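# Place the green block into the blue tray

## Task

Get the green block so that it sits inside the blue tray, and leave it there with the robot no longer touching it.

## Robot and tools

Robot: two arms on one torso, left_arm (the robot's own left, +y side) and right_arm (-y side). Each has a parallel two-finger gripper. Calibrated bases: left_arm at (+0.078, +0.231, +0.755) m, quat_wxyz (+0.429, +0.284, +0.473, +0.715); right_arm at (+0.078, -0.231, +0.755) m, quat_wxyz (+0.715, +0.473, +0.284, +0.429). Joint ranges (rad), base to gripper: waist -2.880..2.880, shoulder 0.000..3.142, elbow 0.000..3.019 (straight at 2.964), wrist pitch -1.693..1.571, wrist yaw -1.571..1.571, wrist roll -2.094..2.094.

Scene frame (used in results): origin at table-top height (z = 0) above the centre of the robot's foot; +x points forward over the table, +y to the robot's left, +z up. The table starts near x = +0.15 m and may be skewed. Printed gripper positions and orientations can be wrong by a few cm, worse at long reach. end_effector_position is the spot between the finger pads, roughly 1 cm short of the tips. In the gripper's own axes the fingers point along +z and close along y.

Command layout (shared by execute_actions and move): a row is 14 numbers, each from -1 to 1: dx, dy, dz, rx, ry, rz, opening for left_arm, then the same seven for right_arm. Both arms always appear. The first six per arm are an offset, not a pose: they are measured from that arm's Hand target as it was when the action or call began, along that Hand target's own axes (not the scene axes). Scale: 1.0 = 0.6 m for dx/dy/dz and 180 degrees for the rotation; rx, ry, rz form a single rotation vector. Every row in one action counts from the same start, so a repeated offset in a new call adds on. Opening is absolute, not an offset: +1 fully open (0.094 m), -1 closed. Sending six zeros re-requests the current Hand target; always resend the gripper's present opening, because 0 is a half-open command.

execute_actions(actions, cameras): actions is a list of actions; each action is a list of up to 15 rows, one per 1/30 s step; a short action repeats its last row until 15 steps. An empty list returns state plus all images. cameras picks images by name, ["all"] or [].

move(target, speed, blend, opening_speed, grip_force, blocking, cameras): target is one 14-number row or up to 15 rows, all offsets from the same starting Hand targets (not chained). speed in m/s, 0.002 to 4.3, default 0.25 (turns up to twice that in rad/s); one value or one per target. blend in m rounds corners between list targets; 0 means stop at each. opening_speed (0.2 or more, scale units per second) ramps the fingers. grip_force is newtons per pad, 10 to 50, per arm or shared; it persists, and low values close slowly. blocking=false returns after about 0.5 s while the move continues. Paths are straight, do not avoid obstacles, and finish together, capped at 10 s. The result adds a move: line such as done, off_target, moving, held or fault, plus limits (paced = pose clipped, held = steps withheld). done means within 10 mm and 2 degrees; it says nothing about contact.

wait(seconds 0 to 10): lets time pass, arms hold. stop(): brakes a running move. zoom_image(camera, region [x0, y0, x1, y1] pixels, max 504 by 504) enlarges part of the newest image. Cameras: cam_head_left, cam_head_right, cam_over, cam_left_wrist, cam_right_wrist, all 896x504. finished_scene(scene=1) ends the scene permanently.

Results: end_effector_position and end_effector_quat_wxyz per arm, Hand target (the base for the next offsets, after a 40-degree orientation clip per step), Joint positions (last number is finger opening in m), Joint velocities (may say within noise), joint torques, grip_measured (opening on the -1..1 scale; reads a bit wide when empty, a little narrower than a squeezed hard part), grip_effort_nm (motor effort, negative = closing; not pad force), Tool commands, motor temperatures, MOTOR HOT above 85 C. At 100 C an arm faults and drops for 30 s or more.

Practical notes: grippers often rest a few cm short of the Hand target from friction or load; send the remaining gap as a new offset. A blocked arm keeps pushing until commanded back past its gripper. Keep paths away from an arm's own base. Release by commanding an opening well above grip_measured.

Avoid: letting the block or anything fall off the table or be left off it; dropping the block from height or letting go while it moves; fast impacts with the table or heavy objects; any contact or squeeze between the two arms or grippers (can fail the scene immediately); long stretched holds that overheat motors. Slower moves hit more gently; faster moves lag and overshoot more.

Each tool is called after "Call:" as name(argument=value, ...) on one line, values as JSON.

## Session

Call:
execute_actions(actions=[])

Scene clock: 0.00 s.
left_arm: end_effector_position=(+0.4155, +0.5805, +0.2825) grip_measured=+1.000 grip_effort_nm=n/a end_effector_quat_wxyz=(+0.143, -0.678, +0.709, +0.132) | right_arm: end_effector_position=(+0.4169, +0.0800, +0.1010) grip_measured=+1.000 grip_effort_nm=n/a end_effector_quat_wxyz=(+0.200, -0.023, +0.978, -0.056)
Joint positions: left_arm=[-1.369 1.552 0.919 0.453 -0.133 -0.962 0.094] | right_arm=[-0.863 2.72 1.619 1.106 0.611 -0.52 0.094]
Joint velocities: within noise
Joint torques (N m): no reading
Motor temperatures (°C): left_arm=[25 31 27 24 23 25 26] | right_arm=[27 26 26 24 26 23 25]
Heat: left arm: hottest shoulder 31 °C; right arm: hottest waist 27 °C.
Hand target: left_arm +0.4151, +0.5806, +0.2841; -0.144, +0.678, -0.709, -0.133 | right_arm +0.4103, +0.0749, +0.0978; +0.195, -0.024, +0.979, -0.058
Tool commands: left_gripper/opening=+1.0 right_gripper/opening=+1.0

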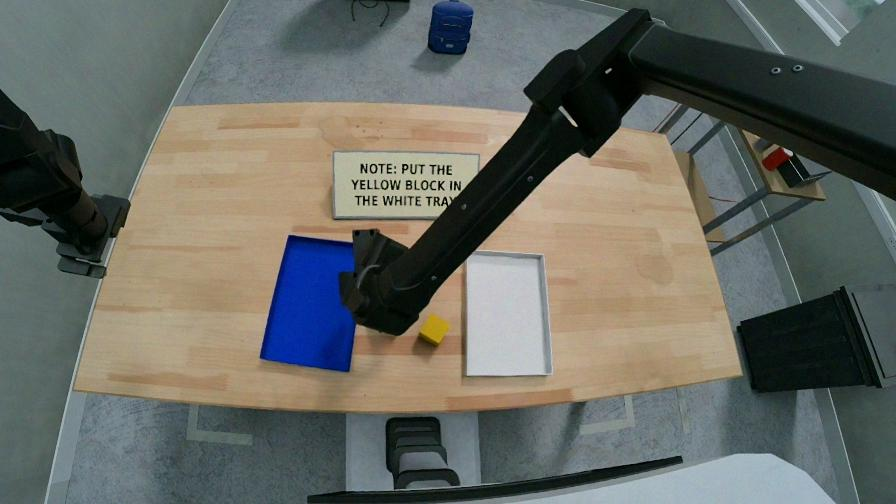

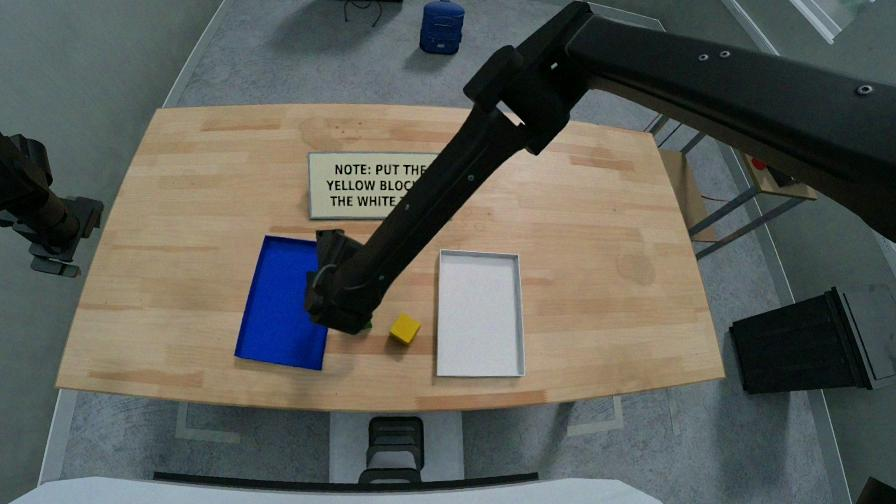

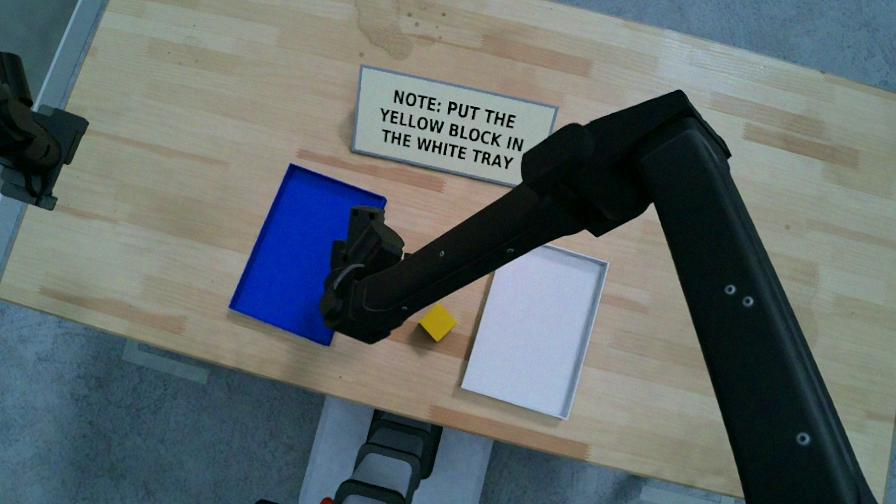

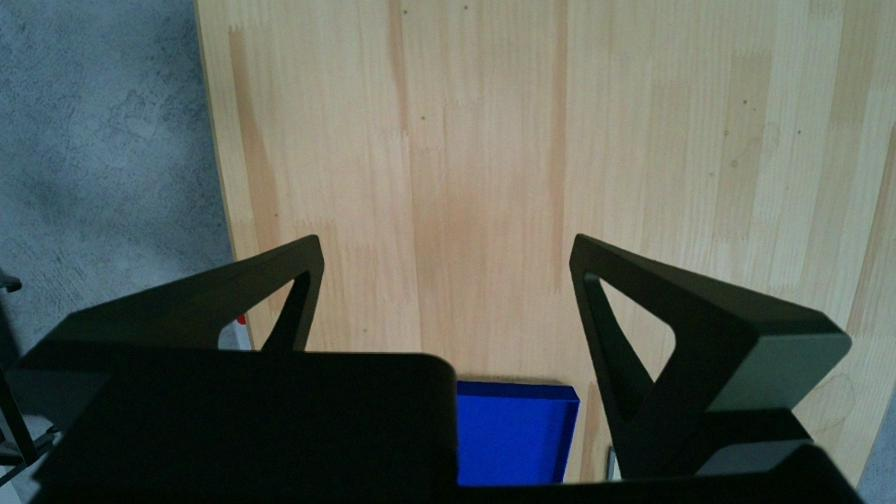

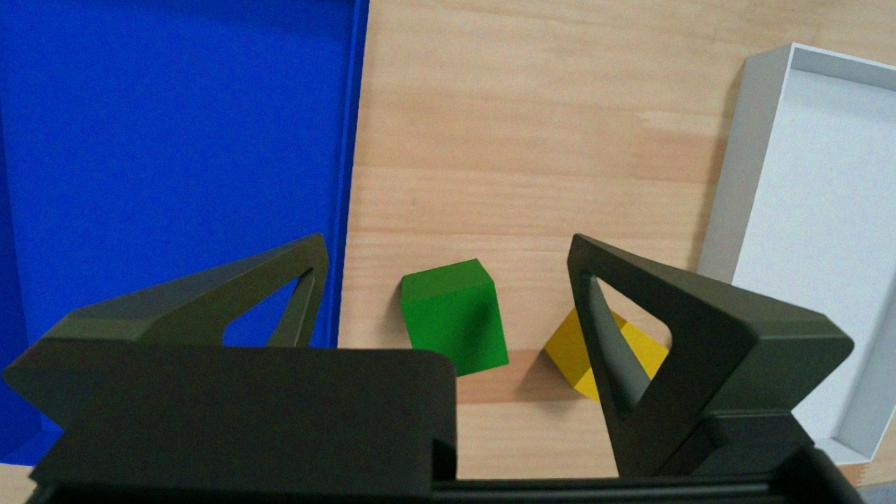

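Call:
zoom_image(camera="cam_right_wrist", region=[300, 200, 700, 480])

Call:
zoom_image(camera="cam_over", region=[220, 150, 620, 430])

Scaled by 1.260 from the camera's 896x504 image, which has a finer 1280x720 frame.

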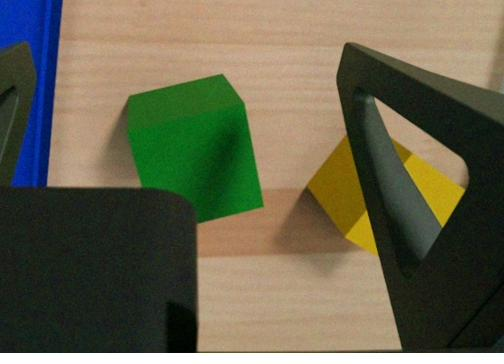

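Scaled by 1.260 from the camera's 896x504 image, which has a finer 1280x720 frame.

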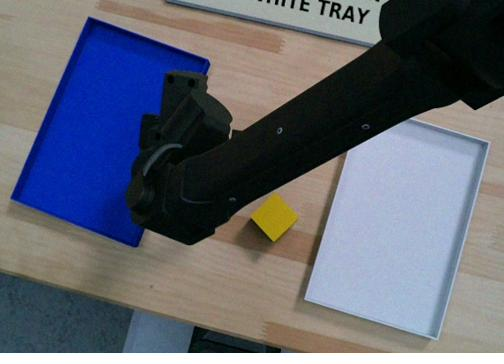

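Call:
move(target=[0,0,0,0,0,0,1, 0.0835,-0.0130,-0.0037,-0.0575,0.0100,-0.0401,0.40], cameras=["cam_right_wrist","cam_over"])

Scene clock: 74.20 s.
left_arm: end_effector_position=(+0.4155, +0.5805, +0.2825) grip_measured=+1.000 grip_effort_nm=0.01 end_effector_quat_wxyz=(+0.143, -0.678, +0.709, +0.132) | right_arm: end_effector_position=(+0.3728, +0.0812, +0.0897) grip_measured=+0.402 grip_effort_nm=-0.08 end_effector_quat_wxyz=(+0.185, -0.095, +0.978, +0.025)
Joint positions: left_arm=[-1.369 1.552 0.919 0.453 -0.133 -0.962 0.094] | right_arm=[-0.919 2.717 1.538 1.059 0.403 -0.573 0.066]
Joint torques (N m): left_arm=[1.55 -13.92 -2.43 0.47 -0.3 -0.06] | right_arm=[12.51 -3.55 -5.87 0.46 -0.28 -0.12]
Heat: left arm: hottest shoulder 32 °C; right arm: hottest waist 29 °C.
Hand target: left_arm +0.4151, +0.5806, +0.2841; -0.144, +0.678, -0.709, -0.133 | right_arm +0.3634, +0.0638, +0.0818; +0.172, -0.102, +0.980, +0.017
Off the commanded pose: left_arm 0.002 m, 0 deg | right_arm 0.021 m, 2 deg.
move: off_target (right_arm)
Images, in order (width x height): cam_over 896x504, cam_right_wrist 896x504.

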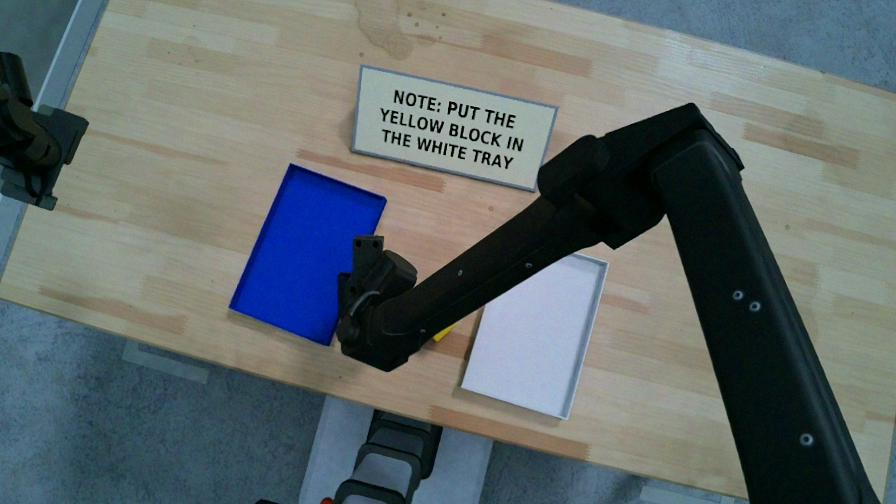

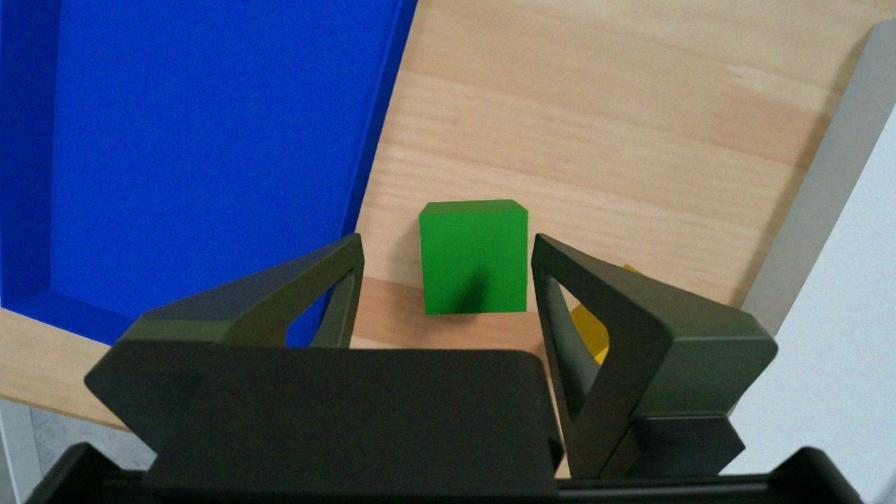

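Call:
move(target=[0,0,0,0,0,0,1, 0.0225,-0.0182,0.0268,0,0,0,0.40], cameras=["cam_right_wrist"])

Scene clock: 90.17 s.
left_arm: end_effector_position=(+0.4155, +0.5805, +0.2825) grip_measured=+1.000 grip_effort_nm=0.01 end_effector_quat_wxyz=(+0.143, -0.678, +0.709, +0.132) | right_arm: end_effector_position=(+0.3729, +0.0665, +0.0763) grip_measured=+0.402 grip_effort_nm=-0.08 end_effector_quat_wxyz=(+0.185, -0.096, +0.978, +0.026)
Joint positions: left_arm=[-1.369 1.552 0.919 0.453 -0.133 -0.962 0.094] | right_arm=[-0.951 2.717 1.551 1.046 0.368 -0.579 0.066]
Joint torques (N m): left_arm=[1.61 -13.92 -2.41 0.47 -0.3 -0.06] | right_arm=[11.99 -1.96 -3.86 0.54 -0.29 -0.16]
Heat: left arm: hottest shoulder 32 °C; right arm: hottest waist 29 °C.
Hand target: left_arm +0.4151, +0.5806, +0.2841; -0.144, +0.678, -0.709, -0.133 | right_arm +0.3584, +0.0515, +0.0621; +0.172, -0.102, +0.980, +0.017
Off the commanded pose: left_arm 0.002 m, 0 deg | right_arm 0.025 m, 2 deg.
move: off_target (right_arm)
Images, in order (width x height): cam_right_wrist 896x504.

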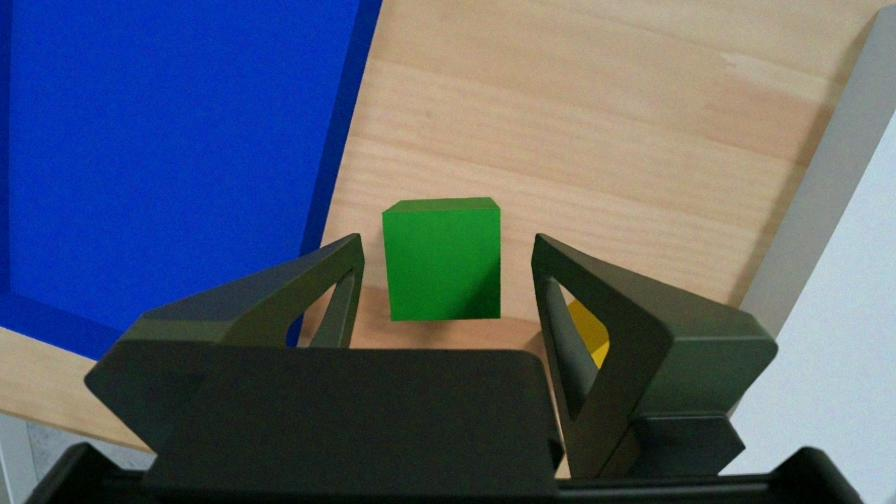

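Call:
move(target=[[0,0,0,0,0,0,1, 0.0322,0.0042,0.0663,0,0,0,0.28],[0,0,0,0,0,0,1, 0.0322,0.0042,0.0663,0,0,0,-0.25]], speed=0.15, grip_force=[50, 25], cameras=["cam_right_wrist"])

Scene clock: 124.77 s.
left_arm: end_effector_position=(+0.4155, +0.5805, +0.2825) grip_measured=+1.000 grip_effort_nm=0.01 end_effector_quat_wxyz=(+0.143, -0.678, +0.709, +0.132) | right_arm: end_effector_position=(+0.3675, +0.0694, +0.0319) grip_measured=+0.087 grip_effort_nm=-0.50 end_effector_quat_wxyz=(+0.185, -0.098, +0.978, +0.026)
Joint positions: left_arm=[-1.369 1.552 0.919 0.453 -0.133 -0.962 0.094] | right_arm=[-0.985 2.809 1.714 0.974 0.334 -0.586 0.051]
Joint torques (N m): left_arm=[1.55 -13.92 -2.43 0.47 -0.3 -0.06] | right_arm=[11.75 -1.61 -3.59 0.47 -0.29 -0.11]
Heat: left arm: hottest shoulder 32 °C; right arm: hottest waist 29 °C.
Hand target: left_arm +0.4151, +0.5806, +0.2841; -0.144, +0.678, -0.709, -0.133 | right_arm +0.3534, +0.0533, +0.0182; +0.172, -0.102, +0.980, +0.018
Off the commanded pose: left_arm 0.002 m, 0 deg | right_arm 0.026 m, 2 deg.
grip_force (N): 50, 25
move: off_target (right_arm); target 2's new opening was sent with right_arm's hand 0.026 m and 2 deg from that target
Images, in order (width x height): cam_right_wrist 896x504.

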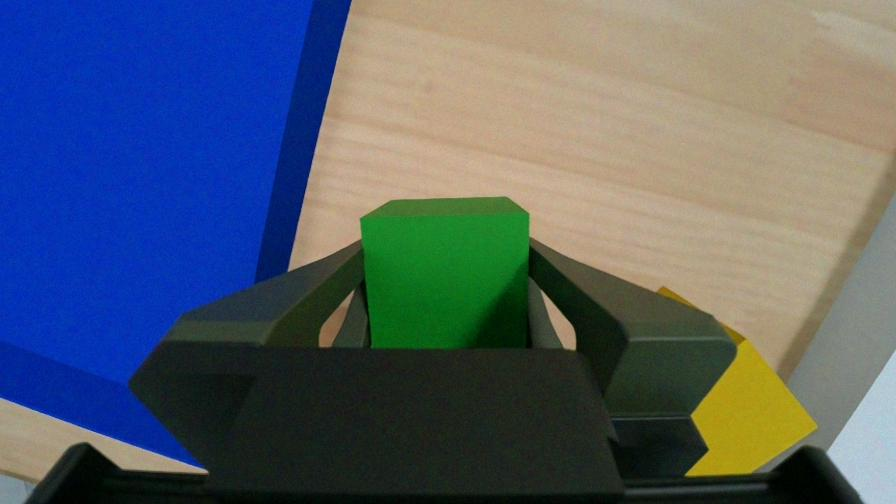

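Call:
move(target=[[0,0,0,0,0,0,1, -0.0454,0,-0.1253,0,0,0,-0.25],[0,0,0,0,0,0,1, -0.1328,0.2188,-0.0935,0,0,0,-0.25],[0,0,0,0,0,0,1, -0.0943,0.2188,0.0130,0,0,0,-0.25]], speed=[0.2, 0.25, 0.15], blend=[0.025, 0.025, 0], cameras=["cam_right_wrist", "cam_over"])

Scene clock: 147.17 s.
left_arm: end_effector_position=(+0.4155, +0.5805, +0.2825) grip_measured=+1.000 grip_effort_nm=0.01 end_effector_quat_wxyz=(+0.143, -0.678, +0.709, +0.132) | right_arm: end_effector_position=(+0.3969, +0.2117, +0.0498) grip_measured=+0.085 grip_effort_nm=-0.57 end_effector_quat_wxyz=(+0.187, -0.104, +0.977, +0.026)
Joint positions: left_arm=[-1.369 1.552 0.919 0.453 -0.133 -0.962 0.094] | right_arm=[-0.797 2.984 2.069 0.787 0.518 -0.573 0.051]
Joint torques (N m): left_arm=[1.61 -13.92 -2.43 0.47 -0.29 -0.06] | right_arm=[16.21 -1.26 -1.72 0.64 -0.3 0.03]
Heat: left arm: hottest shoulder 32 °C; right arm: hottest waist 29 °C.
Hand target: left_arm +0.4151, +0.5806, +0.2841; -0.144, +0.678, -0.709, -0.133 | right_arm +0.3811, +0.1929, +0.0299; +0.172, -0.102, +0.980, +0.017
Off the commanded pose: left_arm 0.002 m, 0 deg | right_arm 0.031 m, 2 deg.
grip_force (N): 50, 25
move: off_target (right_arm)
Images, in order (width x height): cam_over 896x504, cam_right_wrist 896x504.

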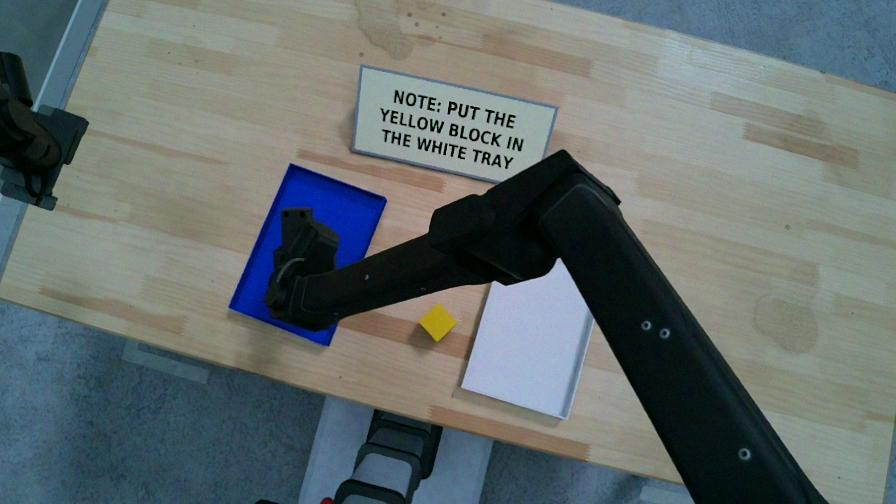

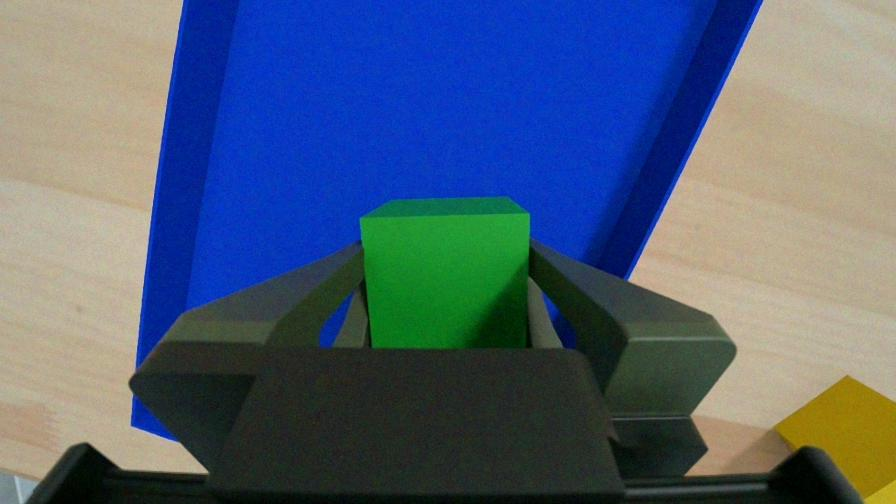

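Call:
move(target=[0,0,0,0,0,0,1, 0.0091,0,0.0251,0,0,0,-0.25], speed=0.08, cameras=[])

Scene clock: 151.67 s.
left_arm: end_effector_position=(+0.4155, +0.5805, +0.2825) grip_measured=+1.000 grip_effort_nm=0.01 end_effector_quat_wxyz=(+0.143, -0.678, +0.709, +0.132) | right_arm: end_effector_position=(+0.3954, +0.2139, +0.0345) grip_measured=+0.085 grip_effort_nm=-0.57 end_effector_quat_wxyz=(+0.186, -0.104, +0.977, +0.028)
Joint positions: left_arm=[-1.369 1.552 0.919 0.453 -0.133 -0.962 0.094] | right_arm=[-0.809 3.026 2.147 0.749 0.504 -0.573 0.051]
Joint torques (N m): left_arm=[1.55 -13.86 -2.41 0.49 -0.3 -0.06] | right_arm=[15.97 -1.49 -1.54 0.42 -0.31 0.01]
Heat: left arm: hottest shoulder 32 °C; right arm: hottest waist 29 °C.
Hand target: left_arm +0.4151, +0.5806, +0.2841; -0.144, +0.678, -0.709, -0.133 | right_arm +0.3809, +0.1929, +0.0138; +0.172, -0.102, +0.980, +0.017
Off the commanded pose: left_arm 0.002 m, 0 deg | right_arm 0.033 m, 2 deg.
grip_force (N): 50, 25
move: off_target (right_arm)
No camera images: "cameras" was empty.

Call:
move(target=[0,0,0,0,0,0,1, 0.0028,0,0.0078,0,0,0,-0.25], speed=0.05, cameras=["cam_right_wrist"])

Scene clock: 155.23 s.
left_arm: end_effector_position=(+0.4155, +0.5805, +0.2825) grip_measured=+1.000 grip_effort_nm=0.01 end_effector_quat_wxyz=(+0.143, -0.678, +0.709, +0.132) | right_arm: end_effector_position=(+0.3967, +0.2155, +0.0330) grip_measured=+0.085 grip_effort_nm=-0.57 end_effector_quat_wxyz=(+0.188, -0.103, +0.976, +0.028)
Joint positions: left_arm=[-1.369 1.552 0.919 0.453 -0.133 -0.962 0.094] | right_arm=[-0.809 3.035 2.164 0.744 0.502 -0.573 0.051]
Joint torques (N m): left_arm=[1.61 -13.92 -2.44 0.47 -0.3 -0.05] | right_arm=[15.74 -1.32 -1.07 0.27 -0.36 0.01]
Heat: left arm: hottest shoulder 32 °C; right arm: hottest waist 29 °C.
Hand target: left_arm +0.4151, +0.5806, +0.2841; -0.144, +0.678, -0.709, -0.133 | right_arm +0.3807, +0.1930, +0.0089; +0.172, -0.102, +0.980, +0.017
Off the commanded pose: left_arm 0.002 m, 0 deg | right_arm 0.037 m, 2 deg.
grip_force (N): 50, 25
move: off_target (right_arm)
Images, in order (width x height): cam_right_wrist 896x504.

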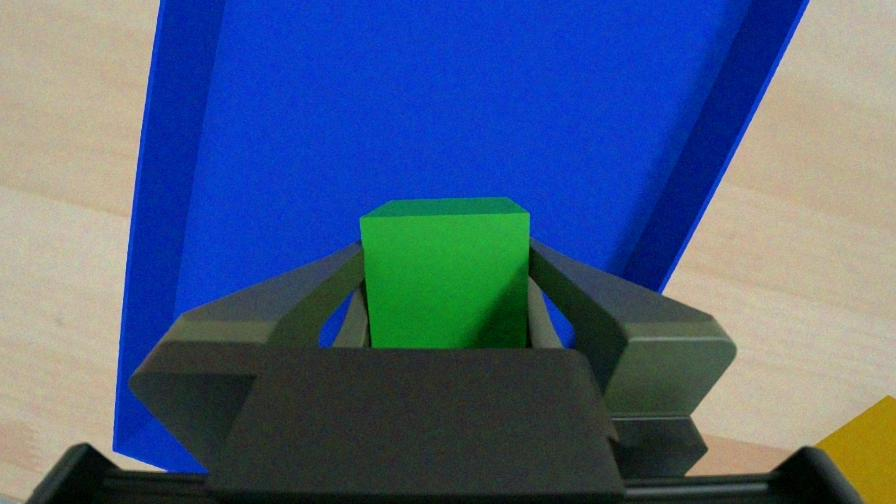

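Call:
move(target=[[0,0,0,0,0,0,1, -0.0017,0,-0.0047,0,0,0,0.5],[0,0,0,0,0,0,1, -0.0397,0,-0.1096,0,0,0,0.5]], speed=[0.05, 0.15], opening_speed=1.0, cameras=["cam_right_wrist", "cam_over"])

Scene clock: 163.87 s.
left_arm: end_effector_position=(+0.4155, +0.5805, +0.2825) grip_measured=+1.000 grip_effort_nm=0.01 end_effector_quat_wxyz=(+0.143, -0.678, +0.709, +0.132) | right_arm: end_effector_position=(+0.3807, +0.1808, +0.0661) grip_measured=+0.498 grip_effort_nm=0.09 end_effector_quat_wxyz=(+0.168, -0.105, +0.980, +0.009)
Joint positions: left_arm=[-1.369 1.552 0.919 0.453 -0.133 -0.962 0.094] | right_arm=[-0.808 2.902 1.893 0.86 0.554 -0.571 0.07]
Joint torques (N m): left_arm=[1.55 -13.98 -2.43 0.47 -0.3 -0.06] | right_arm=[19.84 -3.19 -4.37 1.1 -0.03 0.08]
Heat: left arm: hottest shoulder 32 °C; right arm: hottest waist 30 °C.
Hand target: left_arm +0.4151, +0.5806, +0.2841; -0.144, +0.678, -0.709, -0.133 | right_arm +0.3810, +0.1930, +0.0788; +0.172, -0.102, +0.980, +0.017
Off the commanded pose: left_arm 0.002 m, 0 deg | right_arm 0.018 m, 1 deg.
grip_force (N): 50, 25
move: off_target (right_arm)
Images, in order (width x height): cam_over 896x504, cam_right_wrist 896x504.

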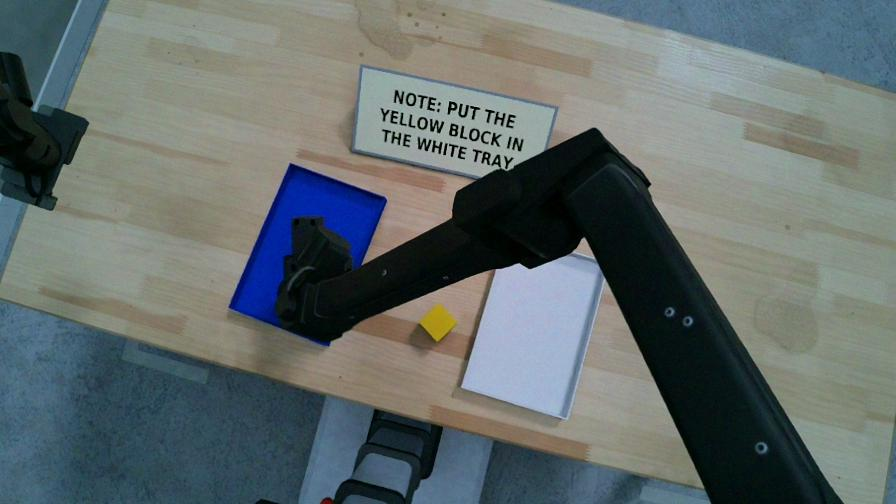

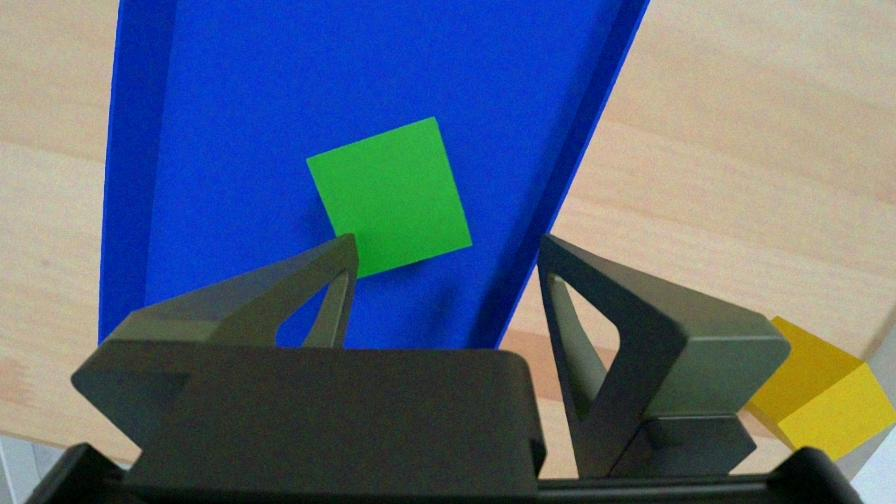

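Call:
move(target=[0,0,0,0,0,0,1, -0.0341,0,-0.0940,0,0,0,0.5], speed=0.15, cameras=["cam_right_wrist", "cam_over"])

Scene clock: 171.83 s.
left_arm: end_effector_position=(+0.4155, +0.5805, +0.2825) grip_measured=+1.000 grip_effort_nm=0.01 end_effector_quat_wxyz=(+0.143, -0.678, +0.709, +0.132) | right_arm: end_effector_position=(+0.3818, +0.1905, +0.1316) grip_measured=+0.498 grip_effort_nm=0.09 end_effector_quat_wxyz=(+0.171, -0.107, +0.979, +0.014)
Joint positions: left_arm=[-1.369 1.552 0.919 0.453 -0.133 -0.962 0.094] | right_arm=[-0.734 2.794 1.686 0.952 0.614 -0.559 0.07]
Joint torques (N m): left_arm=[1.55 -13.92 -2.43 0.47 -0.3 -0.06] | right_arm=[18.9 -4.19 -4.68 1.09 -0.04 0.08]
Heat: left arm: hottest shoulder 32 °C; right arm: hottest waist 30 °C.
Hand target: left_arm +0.4151, +0.5806, +0.2841; -0.144, +0.678, -0.709, -0.133 | right_arm +0.3809, +0.1933, +0.1390; +0.172, -0.102, +0.980, +0.018
Off the commanded pose: left_arm 0.002 m, 0 deg | right_arm 0.008 m, 1 deg.
grip_force (N): 50, 25
move: done
Images, in order (width x height): cam_over 896x504, cam_right_wrist 896x504.

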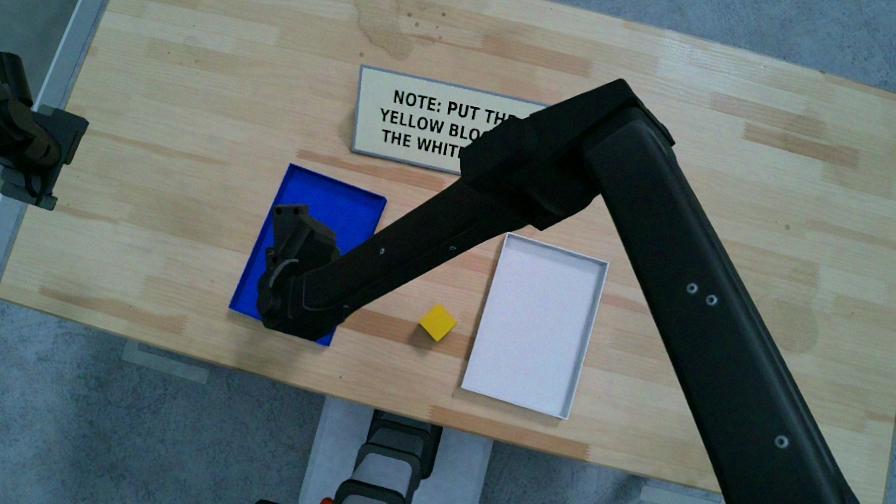

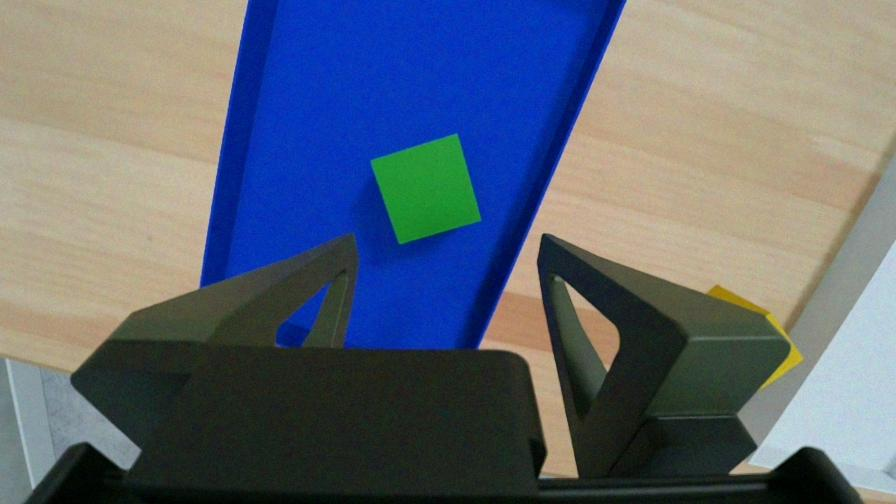

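The green block is lying flat inside the blue tray, and the gripper has let go and moved clear.

Call:
finished_scene(scene=1)

The scene is finished: the task was done.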